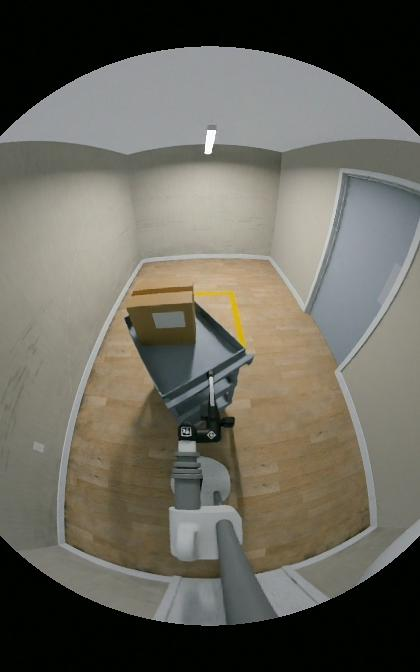

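Request:
{"name": "move", "arguments": {
  "r2": {"base":{"strafe_m":-0.3,"translate_m":-0.37},"contact_limits":{"translate_m":0.4}},
  "blocking": false,
  "cameras": []
}}

Request:
{"name": "wait", "arguments": {
  "seconds": 8,
  "cameras": ["r2_head_right_camera"]
}}

Scene clock: 1158.20 s.
move: r2 moving
r1: as last shown
r1.base_tilt: forward=-1.6 right=+1.3
r1.lidar_m: 3.59 2.74 1.94 1.83 1.92 2.31 2.18 2.28 3.01 2.87 2.96 3.74
r1.motor_effort: lift_m=+20(20) arm_m=+4(4) wheel_0=+3(3) wheel_1=+1(1) wheel_2=+0(1)
r1.servo_current: wrist_yaw_rad=52(52) wrist_pitch_rad=46(46) wrist_roll_rad=26(65) gripper_m=52(52)
r1.wrist_depth_mm: 136 138 - - - - - / 113 139 - - - - - / 115 139 268 - - - - / 137 162 - - - - - / - - - - - - - / 1182 1205 194 1205 187 1138 1118 / 842 741 759 809 788 778 820
r2.base_odometry: x=-1.776 y=-6.023 heading=+2.590
r2.turned_by_wheels: +0.001
r2.turned_by_imu: +0.002
r2.base_tilt: forward=-0.7 right=+0.1
r2.lidar_m: 0.36 0.38 1.35 1.29 1.34 0.96 0.89 0.94 1.35 1.50 1.58 0.51
r2.base_status: translate_m moving; strafe_m moving
r2.joint_positions: lift_m=+0.687 arm_m=+0.060 wrist_yaw_rad=+0.003 wrist_pitch_rad=+0.005 wrist_roll_rad=+1.569 gripper_m=-0.029
r2.joint_status: not commanded
r2.measured_speeds: translate_m=-0.102 strafe_m=-0.082 rotate_rad=+0.002 lift_m=+0.000 arm_m=+0.000 wrist_yaw_rad=+0.002 wrist_pitch_rad=+0.000 wrist_roll_rad=+0.000
r2.motor_effort: lift_m=+19(19) arm_m=-4(4) wheel_0=+6(8) wheel_1=-10(12) wheel_2=+15(16)
r2.servo_current: wrist_yaw_rad=46(59) wrist_pitch_rad=39(46) wrist_roll_rad=52(59) gripper_m=85(85)
r2.contact_limits: translate_m 0.4
r2.hand_pose: x=+0.5196 y=-0.0865 z=+0.8638 quat_wxyz=(+0.708, +0.706, +0.003, +0.000) (m; r2's base frame)
r2.wrist_depth_mm: - - - 278 - 1618 1138 / - - - 246 334 342 343 / - - - 223 296 1661 488 / - - - 202 265 1863 - / - - - 186 244 809 - / - 488 186 168 179 820 - / - - 449 - 212 - -
pictures: none
No camera images: "cameras" was empty.

Scene clock: 1160.70 s.
earlier move: r2 done
r1.base_odometry: x=-2.895 y=+1.742 heading=+2.880
r1.turned_by_wheels: +0.000
r1.turned_by_imu: +0.000
r1.base_tilt: forward=-1.6 right=+1.3
r1.lidar_m: 3.57 2.74 1.93 1.83 1.90 2.28 2.19 2.28 3.03 2.88 2.97 3.74
r1.base_status: not commanded
r1.joint_positions: lift_m=+0.127 arm_m=+0.000 wrist_yaw_rad=+3.092 wrist_pitch_rad=+0.002 wrist_roll_rad=+0.000 gripper_m=+0.056
r1.joint_status: not commanded
r1.measured_speeds: all 0
r1.motor_effort: lift_m=+20(20) arm_m=+4(4) wheel_0=+2(3) wheel_1=+1(2) wheel_2=+1(1)
r1.servo_current: wrist_yaw_rad=52(72) wrist_pitch_rad=46(46) wrist_roll_rad=39(65) gripper_m=46(52)
r1.hand_pose: x=-0.1128 y=+0.1016 z=+0.3046 quat_wxyz=(+0.025, -0.001, +0.000, +1.000) (m; r1's base frame)
r1.wrist_depth_mm: 136 138 - - - - - / 113 139 - - - - - / 114 139 268 - - - - / 137 161 - - - - - / 1921 - - - - - - / 1182 1205 193 1182 187 1160 1160 / 842 759 759 798 798 768 820
r2.base_odometry: x=-1.337 y=-5.966 heading=+2.590
r2.turned_by_wheels: -0.001
r2.turned_by_imu: +0.001
r2.base_tilt: forward=-0.7 right=+0.1
r2.lidar_m: 0.31 0.36 1.64 1.54 0.85 0.60 0.57 0.57 0.86 1.21 1.27 0.54
r2.base_status: done
r2.joint_positions: lift_m=+0.687 arm_m=+0.060 wrist_yaw_rad=+0.003 wrist_pitch_rad=+0.005 wrist_roll_rad=+1.569 gripper_m=-0.029
r2.joint_status: not commanded
r2.measured_speeds: all 0
r2.motor_effort: lift_m=+19(19) arm_m=-4(4) wheel_0=+3(15) wheel_1=-3(12) wheel_2=+3(17)
r2.servo_current: wrist_yaw_rad=46(65) wrist_pitch_rad=46(52) wrist_roll_rad=52(59) gripper_m=85(91)
r2.contact_limits: translate_m 0.4
r2.hand_pose: x=+0.5195 y=-0.0866 z=+0.8638 quat_wxyz=(+0.708, +0.706, +0.003, -0.001) (m; r2's base frame)
r2.wrist_depth_mm: - - - - - 1661 1160 / - - - 312 351 1464 1078 / - - - 293 324 1576 462 / - - - 210 272 1708 517 / - - - 188 247 1708 - / - - 186 163 179 778 - / - 430 433 - 209 - -
wait: 2.50 of 8 s (r2 has come to rest)
pictures: r2_head_right_camera
Images, in order (width x height): r2_head_right_camera 420x672.

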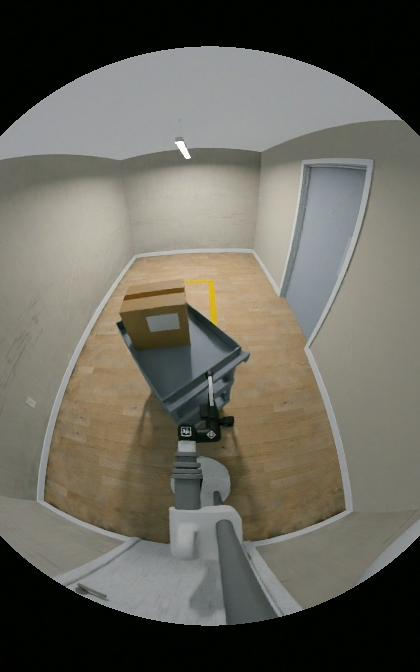

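Request:
{"name": "move", "arguments": {
  "r2": {"base":{"strafe_m":0.62,"translate_m":0.2},"pace":"slow","contact_limits":{"translate_m":0.4}},
  "blocking": false,
  "cameras": []
}}

Request:
{"name": "wait", "arguments": {
  "seconds": 9,
  "cameras": ["r2_head_right_camera"]
}}

Scene clock: 1167.40 s.
move: r2 moving
r1: as last shown
r1.lidar_m: 3.58 2.74 1.93 1.84 1.89 2.28 2.19 2.27 3.05 2.90 2.97 3.77
r1.motor_effort: lift_m=+20(20) arm_m=+4(4) wheel_0=+3(3) wheel_1=+1(2) wheel_2=+0(1)
r1.servo_current: wrist_yaw_rad=39(59) wrist_pitch_rad=46(52) wrist_roll_rad=52(59) gripper_m=39(46)
r1.wrist_depth_mm: 136 138 - - - - - / 113 138 - - - - - / 114 139 267 - - - - / 137 161 - - - - - / 1921 - - - - - - / 1182 1160 193 1182 188 1160 1138 / 842 741 750 798 788 778 809
r2.base_odometry: x=-1.346 y=-5.974 heading=+2.589
r2.turned_by_wheels: -0.001
r2.turned_by_imu: +0.000
r2.base_tilt: forward=-0.7 right=+0.1
r2.lidar_m: 0.33 0.39 1.63 1.57 0.87 0.59 0.56 0.61 0.84 1.23 1.30 0.52
r2.base_status: translate_m moving; strafe_m moving
r2.joint_positions: lift_m=+0.687 arm_m=+0.060 wrist_yaw_rad=-0.002 wrist_pitch_rad=+0.005 wrist_roll_rad=+1.569 gripper_m=-0.029
r2.joint_status: not commanded
r2.measured_speeds: translate_m=+0.016 strafe_m=+0.048 rotate_rad=-0.003 lift_m=+0.000 arm_m=+0.000 wrist_yaw_rad=-0.018 wrist_pitch_rad=+0.000 wrist_roll_rad=+0.000
r2.motor_effort: lift_m=+19(19) arm_m=-3(4) wheel_0=-5(9) wheel_1=+7(9) wheel_2=-9(9)
r2.servo_current: wrist_yaw_rad=33(59) wrist_pitch_rad=46(52) wrist_roll_rad=52(52) gripper_m=78(91)
r2.contact_limits: translate_m 0.4
r2.hand_pose: x=+0.5191 y=-0.0880 z=+0.8638 quat_wxyz=(+0.708, +0.706, +0.001, -0.002) (m; r2's base frame)
r2.wrist_depth_mm: - - - - - 1618 1160 / - - - 315 357 1464 1098 / - - - 238 327 1576 452 / - - - 209 274 1708 - / - - - 186 246 1708 - / - - 186 162 179 - - / - 430 433 - 207 - -
pictures: none
No camera images: "cameras" was empty.

Scene clock: 1174.67 s.
earlier move: r2 done
r1.base_odometry: x=-2.895 y=+1.742 heading=+2.880
r1.turned_by_wheels: +0.000
r1.turned_by_imu: +0.000
r1.base_tilt: forward=-1.6 right=+1.3
r1.lidar_m: 3.58 2.73 1.94 1.84 1.91 2.30 2.18 2.28 3.04 2.89 2.98 3.76
r1.base_status: not commanded
r1.joint_positions: lift_m=+0.127 arm_m=+0.000 wrist_yaw_rad=+3.092 wrist_pitch_rad=+0.002 wrist_roll_rad=+0.000 gripper_m=+0.056
r1.joint_status: not commanded
r1.measured_speeds: all 0
r1.motor_effort: lift_m=+20(20) arm_m=+4(5) wheel_0=+3(3) wheel_1=+1(2) wheel_2=+1(1)
r1.servo_current: wrist_yaw_rad=59(78) wrist_pitch_rad=39(52) wrist_roll_rad=46(78) gripper_m=33(52)
r1.hand_pose: x=-0.1128 y=+0.1016 z=+0.3046 quat_wxyz=(+0.025, -0.001, +0.000, +1.000) (m; r1's base frame)
r1.wrist_depth_mm: 136 138 - - - - - / 113 139 - - - - - / 115 139 267 - - - - / 137 161 - - - - - / 1921 - - - - - - / 1182 1229 194 1205 187 1160 1118 / 842 759 759 798 809 778 809
r2.base_odometry: x=-1.832 y=-6.388 heading=+2.589
r2.turned_by_wheels: +0.000
r2.turned_by_imu: +0.001
r2.base_tilt: forward=-0.7 right=+0.1
r2.lidar_m: 0.41 0.46 1.00 0.95 0.99 0.81 0.75 0.75 1.11 1.83 1.93 0.48
r2.base_status: done
r2.joint_positions: lift_m=+0.687 arm_m=+0.060 wrist_yaw_rad=-0.004 wrist_pitch_rad=+0.005 wrist_roll_rad=+1.569 gripper_m=-0.029
r2.joint_status: not commanded
r2.measured_speeds: all 0
r2.motor_effort: lift_m=+19(19) arm_m=-3(4) wheel_0=-4(13) wheel_1=+5(9) wheel_2=-6(13)
r2.servo_current: wrist_yaw_rad=46(59) wrist_pitch_rad=46(52) wrist_roll_rad=33(72) gripper_m=78(91)
r2.contact_limits: translate_m 0.4
r2.hand_pose: x=+0.5189 y=-0.0886 z=+0.8638 quat_wxyz=(+0.708, +0.706, +0.000, -0.003) (m; r2's base frame)
r2.wrist_depth_mm: - - - 246 249 1537 1098 / - - - 182 244 1708 512 / - - - 179 240 809 - / - - 480 234 236 842 - / - - 480 174 232 820 - / - - 186 170 179 - - / - - 554 - - - -
wait: 7.27 of 9 s (r2 has come to rest)
pictures: r2_head_right_camera
Images, in order (width x height): r2_head_right_camera 420x672.

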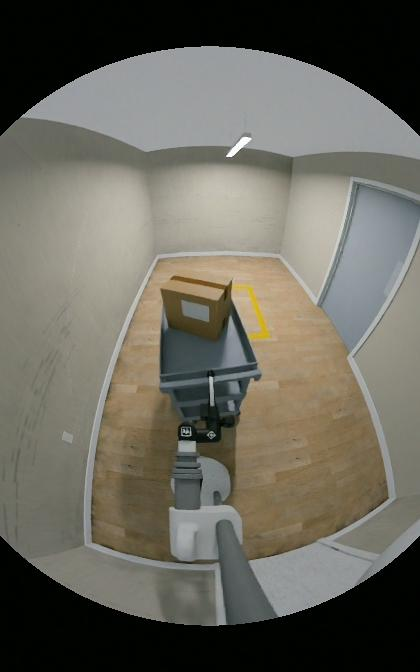

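Request:
{"name": "move", "arguments": {
  "r2": {"base":{"strafe_m":0.45},"pace":"slow","contact_limits":{"strafe_m":0.4}},
  "blocking": false,
  "cameras": []
}}

Request:
{"name": "wait", "arguments": {
  "seconds": 7,
  "cameras": ["r2_head_right_camera"]
}}

Scene clock: 1187.47 s.
move: r2 moving
r1: as last shown
r1.lidar_m: 3.57 2.72 1.93 1.83 1.90 2.31 2.18 2.26 3.02 2.89 2.96 3.76
r1.motor_effort: lift_m=+20(20) arm_m=+4(4) wheel_0=+2(3) wheel_1=+1(2) wheel_2=+0(1)
r1.servo_current: wrist_yaw_rad=59(59) wrist_pitch_rad=39(46) wrist_roll_rad=39(65) gripper_m=33(46)
r1.wrist_depth_mm: 136 138 - - - - - / 113 139 - - - - - / 114 139 268 - - - - / 137 161 - - - - - / 1921 - - - - - - / 1160 1205 194 1205 189 1182 1138 / 854 759 750 798 798 768 820
r2.base_odometry: x=-1.840 y=-6.401 heading=+2.589
r2.turned_by_wheels: +0.000
r2.turned_by_imu: +0.000
r2.base_tilt: forward=-0.7 right=+0.1
r2.lidar_m: 0.43 0.45 0.98 0.93 1.00 0.84 0.76 0.76 1.12 1.86 1.94 0.48
r2.base_status: strafe_m moving
r2.joint_positions: lift_m=+0.687 arm_m=+0.060 wrist_yaw_rad=-0.004 wrist_pitch_rad=+0.005 wrist_roll_rad=+1.569 gripper_m=-0.029
r2.joint_status: not commanded
r2.measured_speeds: translate_m=+0.000 strafe_m=+0.056 rotate_rad=+0.000 lift_m=+0.000 arm_m=+0.000 wrist_yaw_rad=+0.000 wrist_pitch_rad=+0.000 wrist_roll_rad=+0.000
r2.motor_effort: lift_m=+19(19) arm_m=-4(4) wheel_0=-9(14) wheel_1=+7(9) wheel_2=-1(4)
r2.servo_current: wrist_yaw_rad=52(59) wrist_pitch_rad=39(46) wrist_roll_rad=52(59) gripper_m=91(91)
r2.contact_limits: strafe_m 0.4
r2.hand_pose: x=+0.5189 y=-0.0886 z=+0.8638 quat_wxyz=(+0.708, +0.706, +0.000, -0.003) (m; r2's base frame)
r2.wrist_depth_mm: - - - 246 248 1537 1098 / - - - 181 243 1708 492 / - - - 179 239 798 - / - - 473 235 236 842 - / - - 480 173 232 831 - / - - 186 170 178 - - / - - 564 - - - -
pictures: none
No camera images: "cameras" was empty.

Scene clock: 1192.60 s.
earlier move: r2 done
r1.base_odometry: x=-2.895 y=+1.742 heading=+2.880
r1.turned_by_wheels: +0.000
r1.turned_by_imu: +0.000
r1.base_tilt: forward=-1.6 right=+1.3
r1.lidar_m: 3.58 2.74 1.95 1.83 1.89 2.30 2.18 2.30 3.03 2.90 2.97 3.75
r1.base_status: not commanded
r1.joint_positions: lift_m=+0.127 arm_m=+0.000 wrist_yaw_rad=+3.092 wrist_pitch_rad=+0.002 wrist_roll_rad=+0.000 gripper_m=+0.056
r1.joint_status: not commanded
r1.measured_speeds: all 0
r1.motor_effort: lift_m=+20(20) arm_m=+4(5) wheel_0=+2(3) wheel_1=+1(2) wheel_2=+1(1)
r1.servo_current: wrist_yaw_rad=52(72) wrist_pitch_rad=33(52) wrist_roll_rad=46(65) gripper_m=39(46)
r1.hand_pose: x=-0.1128 y=+0.1016 z=+0.3046 quat_wxyz=(+0.025, -0.001, +0.000, +1.000) (m; r1's base frame)
r1.wrist_depth_mm: 136 138 - - - - - / 113 139 - - - - - / 114 139 268 - - - - / 137 161 - - - - - / 1921 - - - - - - / 1205 1205 193 1182 187 1160 1118 / 842 759 750 809 788 768 809
r2.base_odometry: x=-2.068 y=-6.771 heading=+2.589
r2.turned_by_wheels: +0.000
r2.turned_by_imu: +0.000
r2.base_tilt: forward=-0.7 right=+0.1
r2.lidar_m: 0.49 0.75 0.52 0.50 0.53 0.73 0.75 0.82 1.05 2.28 2.36 0.43
r2.base_status: done
r2.joint_positions: lift_m=+0.687 arm_m=+0.060 wrist_yaw_rad=-0.003 wrist_pitch_rad=+0.005 wrist_roll_rad=+1.569 gripper_m=-0.029
r2.joint_status: not commanded
r2.measured_speeds: all 0
r2.motor_effort: lift_m=+19(19) arm_m=-3(4) wheel_0=-6(14) wheel_1=+4(9) wheel_2=+0(4)
r2.servo_current: wrist_yaw_rad=33(65) wrist_pitch_rad=46(52) wrist_roll_rad=52(59) gripper_m=78(91)
r2.contact_limits: strafe_m 0.4
r2.hand_pose: x=+0.5190 y=-0.0883 z=+0.8638 quat_wxyz=(+0.708, +0.706, +0.001, -0.003) (m; r2's base frame)
r2.wrist_depth_mm: - 415 418 107 163 - - / - 392 394 118 175 - - / - 517 477 125 189 - - / - - 597 135 204 - - / - - - 147 223 1661 - / - - 186 165 178 1537 484 / - 137 - - - - 1182
wait: 5.13 of 7 s (r2 has come to rest)
pictures: r2_head_right_camera
Images, in order (width x height): r2_head_right_camera 420x672.

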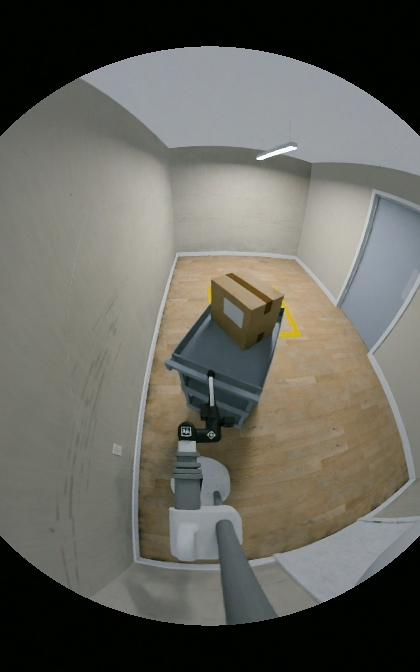

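Request:
{"name": "move", "arguments": {
  "r2": {"base":{"translate_m":0.35,"strafe_m":-0.13},"pace":"slow","contact_limits":{"translate_m":0.4}},
  "blocking": false,
  "cameras": []
}}

Request:
{"name": "wait", "arguments": {
  "seconds": 7,
  "cameras": ["r2_head_right_camera"]
}}

Scene clock: 1206.83 s.
move: r2 moving
r1: as last shown
r1.lidar_m: 3.56 2.73 1.93 1.82 1.91 2.31 2.19 2.29 3.04 2.88 2.96 3.78
r1.motor_effort: lift_m=+20(20) arm_m=+4(4) wheel_0=+2(3) wheel_1=+1(1) wheel_2=+0(1)
r1.servo_current: wrist_yaw_rad=33(65) wrist_pitch_rad=46(46) wrist_roll_rad=33(59) gripper_m=33(46)
r1.wrist_depth_mm: 136 138 - - - - - / 113 139 - - - - - / 114 139 268 - - - - / 137 162 - - - - - / 1921 - - - - - - / 1229 1205 193 1205 187 1160 1118 / 854 741 750 788 798 768 820
r2.base_odometry: x=-2.077 y=-6.761 heading=+2.589
r2.turned_by_wheels: +0.001
r2.turned_by_imu: +0.001
r2.base_tilt: forward=-0.7 right=+0.0
r2.lidar_m: 0.49 0.75 0.55 0.51 0.54 0.76 0.79 0.84 1.11 2.28 2.36 0.42
r2.base_status: translate_m moving; strafe_m moving
r2.joint_positions: lift_m=+0.687 arm_m=+0.060 wrist_yaw_rad=-0.003 wrist_pitch_rad=+0.005 wrist_roll_rad=+1.569 gripper_m=-0.029
r2.joint_status: not commanded
r2.measured_speeds: translate_m=+0.051 strafe_m=-0.018 rotate_rad=+0.001 lift_m=+0.000 arm_m=+0.000 wrist_yaw_rad=+0.000 wrist_pitch_rad=+0.000 wrist_roll_rad=+0.000
r2.motor_effort: lift_m=+19(19) arm_m=-4(4) wheel_0=+9(10) wheel_1=+7(8) wheel_2=-10(13)
r2.servo_current: wrist_yaw_rad=52(52) wrist_pitch_rad=46(52) wrist_roll_rad=26(52) gripper_m=78(91)
r2.contact_limits: translate_m 0.4
r2.hand_pose: x=+0.5190 y=-0.0883 z=+0.8638 quat_wxyz=(+0.708, +0.706, +0.001, -0.003) (m; r2's base frame)
r2.wrist_depth_mm: - 413 413 105 161 - - / - 389 394 115 172 - - / - 517 480 121 186 - - / - - 603 133 202 - - / - - - 145 218 1708 - / - - 187 163 178 1464 480 / - - - - - - 1160
pictures: none
No camera images: "cameras" was empty.

Scene clock: 1211.30 s.
earlier move: r2 done
r1.base_odometry: x=-2.895 y=+1.742 heading=+2.880
r1.turned_by_wheels: +0.000
r1.turned_by_imu: +0.000
r1.base_tilt: forward=-1.6 right=+1.3
r1.lidar_m: 3.58 2.72 1.94 1.84 1.91 2.29 2.17 2.25 3.04 2.89 2.95 3.76
r1.base_status: not commanded
r1.joint_positions: lift_m=+0.127 arm_m=+0.000 wrist_yaw_rad=+3.092 wrist_pitch_rad=+0.002 wrist_roll_rad=+0.000 gripper_m=+0.056
r1.joint_status: not commanded
r1.measured_speeds: all 0
r1.motor_effort: lift_m=+20(20) arm_m=+4(5) wheel_0=+2(3) wheel_1=+1(2) wheel_2=+1(1)
r1.servo_current: wrist_yaw_rad=72(72) wrist_pitch_rad=46(52) wrist_roll_rad=46(72) gripper_m=39(52)
r1.hand_pose: x=-0.1128 y=+0.1016 z=+0.3046 quat_wxyz=(+0.025, -0.001, +0.000, +1.000) (m; r1's base frame)
r1.wrist_depth_mm: 136 138 - - - - - / 113 139 - - - - - / 114 139 268 - - - - / 137 162 - - - - - / 1921 - - - - - - / 1182 1205 193 1205 187 1182 1138 / 854 759 750 798 778 768 809
r2.base_odometry: x=-2.298 y=-6.477 heading=+2.589
r2.turned_by_wheels: +0.000
r2.turned_by_imu: +0.002
r2.base_tilt: forward=-0.7 right=+0.1
r2.lidar_m: 0.48 0.95 0.65 0.64 0.66 0.91 1.12 1.15 1.60 2.14 2.26 0.39
r2.base_status: done
r2.joint_positions: lift_m=+0.687 arm_m=+0.060 wrist_yaw_rad=+0.001 wrist_pitch_rad=+0.005 wrist_roll_rad=+1.569 gripper_m=-0.029
r2.joint_status: not commanded
r2.measured_speeds: all 0
r2.motor_effort: lift_m=+19(19) arm_m=-3(4) wheel_0=+5(15) wheel_1=+5(8) wheel_2=-5(13)
r2.servo_current: wrist_yaw_rad=46(59) wrist_pitch_rad=46(52) wrist_roll_rad=46(65) gripper_m=78(91)
r2.contact_limits: translate_m 0.4
r2.hand_pose: x=+0.5194 y=-0.0871 z=+0.8638 quat_wxyz=(+0.708, +0.706, +0.002, -0.001) (m; r2's base frame)
r2.wrist_depth_mm: - 364 373 - 148 - - / - 402 404 103 162 - - / - - 500 109 178 - - / - - - 125 200 - - / - - - 137 216 1708 525 / - - 187 155 178 1464 473 / - - - - - 364 1160
wait: 4.47 of 7 s (r2 has come to rest)
pictures: r2_head_right_camera
Images, in order (width x height): r2_head_right_camera 420x672.

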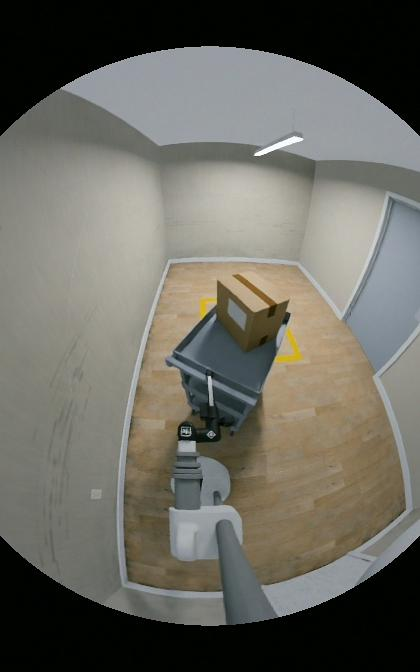

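Request:
{"name": "move", "arguments": {
  "r2": {"base":{"translate_m":0.38,"strafe_m":-0.26},"pace":"slow","contact_limits":{"translate_m":0.4}},
  "blocking": false,
  "cameras": []
}}

Request:
{"name": "wait", "arguments": {
  "seconds": 8,
  "cameras": ["r2_head_right_camera"]
}}

Scene clock: 1219.97 s.
move: r2 moving
r1: as last shown
r1.lidar_m: 3.57 2.73 1.94 1.85 1.91 2.30 2.18 2.29 3.03 2.90 2.97 3.76
r1.motor_effort: lift_m=+20(20) arm_m=+4(4) wheel_0=+2(3) wheel_1=+1(1) wheel_2=+0(1)
r1.servo_current: wrist_yaw_rad=52(59) wrist_pitch_rad=46(46) wrist_roll_rad=46(65) gripper_m=46(52)
r1.wrist_depth_mm: 136 139 - - - - - / 113 139 - - - - - / 115 139 268 - - - - / 137 162 - - - - - / 1983 - - - - - - / 1229 1205 194 1182 187 1182 1138 / 854 750 741 809 788 778 809
r2.base_odometry: x=-2.304 y=-6.465 heading=+2.589
r2.turned_by_wheels: +0.000
r2.turned_by_imu: +0.000
r2.base_tilt: forward=-0.7 right=+0.1
r2.lidar_m: 0.50 0.90 0.68 0.64 0.70 0.95 1.14 1.19 1.65 2.15 2.23 0.41
r2.base_status: translate_m moving; strafe_m moving
r2.joint_positions: lift_m=+0.687 arm_m=+0.060 wrist_yaw_rad=+0.001 wrist_pitch_rad=+0.005 wrist_roll_rad=+1.569 gripper_m=-0.029
r2.joint_status: not commanded
r2.measured_speeds: translate_m=+0.044 strafe_m=-0.031 rotate_rad=-0.001 lift_m=+0.000 arm_m=+0.000 wrist_yaw_rad=+0.000 wrist_pitch_rad=+0.000 wrist_roll_rad=+0.000
r2.motor_effort: lift_m=+19(19) arm_m=-3(4) wheel_0=+8(12) wheel_1=-3(5) wheel_2=-8(9)
r2.servo_current: wrist_yaw_rad=52(52) wrist_pitch_rad=46(52) wrist_roll_rad=52(52) gripper_m=85(91)
r2.contact_limits: translate_m 0.4
r2.hand_pose: x=+0.5194 y=-0.0871 z=+0.8638 quat_wxyz=(+0.708, +0.706, +0.002, -0.001) (m; r2's base frame)
r2.wrist_depth_mm: - 364 373 - 148 - - / - 397 402 102 161 - - / - - 500 108 177 - - / - - - 121 200 - - / - - - 136 215 1708 525 / - - 186 154 178 1464 473 / - - - - - - 1182
pictures: none
No camera images: "cameras" was empty.

Scene clock: 1225.27 s.
earlier move: r2 done
r1.base_odometry: x=-2.895 y=+1.742 heading=+2.880
r1.turned_by_wheels: +0.000
r1.turned_by_imu: +0.000
r1.base_tilt: forward=-1.6 right=+1.3
r1.lidar_m: 3.57 2.73 1.90 1.84 1.91 2.31 2.17 2.28 3.02 2.90 2.99 3.72
r1.base_status: not commanded
r1.joint_positions: lift_m=+0.127 arm_m=+0.000 wrist_yaw_rad=+3.092 wrist_pitch_rad=+0.002 wrist_roll_rad=+0.000 gripper_m=+0.056
r1.joint_status: not commanded
r1.measured_speeds: all 0
r1.motor_effort: lift_m=+20(20) arm_m=+4(4) wheel_0=+2(3) wheel_1=+2(2) wheel_2=+0(1)
r1.servo_current: wrist_yaw_rad=52(72) wrist_pitch_rad=39(52) wrist_roll_rad=39(72) gripper_m=39(52)
r1.hand_pose: x=-0.1128 y=+0.1016 z=+0.3046 quat_wxyz=(+0.025, -0.001, +0.000, +1.000) (m; r1's base frame)
r1.wrist_depth_mm: 136 139 - - - - - / 113 139 - - - - - / 114 140 268 - - - - / 137 162 - - - - - / 1983 - - - - - - / 1182 1182 194 1205 188 1138 1138 / 854 750 750 809 798 778 809
r2.base_odometry: x=-2.485 y=-6.057 heading=+2.589
r2.turned_by_wheels: +0.000
r2.turned_by_imu: +0.003
r2.base_tilt: forward=-0.6 right=+0.1
r2.lidar_m: 0.47 1.28 0.95 0.89 0.91 1.32 1.50 1.58 1.99 1.90 2.07 0.45
r2.base_status: done
r2.joint_positions: lift_m=+0.687 arm_m=+0.060 wrist_yaw_rad=+0.002 wrist_pitch_rad=+0.005 wrist_roll_rad=+1.569 gripper_m=-0.029
r2.joint_status: not commanded
r2.measured_speeds: all 0
r2.motor_effort: lift_m=+19(19) arm_m=-3(4) wheel_0=+7(14) wheel_1=-2(6) wheel_2=-4(9)
r2.servo_current: wrist_yaw_rad=39(65) wrist_pitch_rad=46(59) wrist_roll_rad=39(59) gripper_m=78(98)
r2.contact_limits: translate_m 0.4
r2.hand_pose: x=+0.5194 y=-0.0870 z=+0.8638 quat_wxyz=(+0.708, +0.706, +0.002, -0.001) (m; r2's base frame)
r2.wrist_depth_mm: - 462 452 114 169 - - / - 404 404 121 180 - - / - 477 462 129 192 - - / - - 564 138 207 - - / - - - 150 223 1808 - / - - 187 166 178 1464 496 / - - - - - 1576 449
wait: 5.30 of 8 s (r2 has come to rest)
pictures: r2_head_right_camera
Images, in order (width x height): r2_head_right_camera 420x672.

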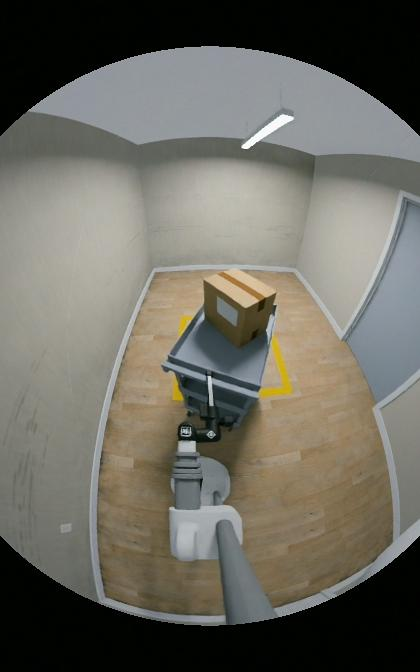

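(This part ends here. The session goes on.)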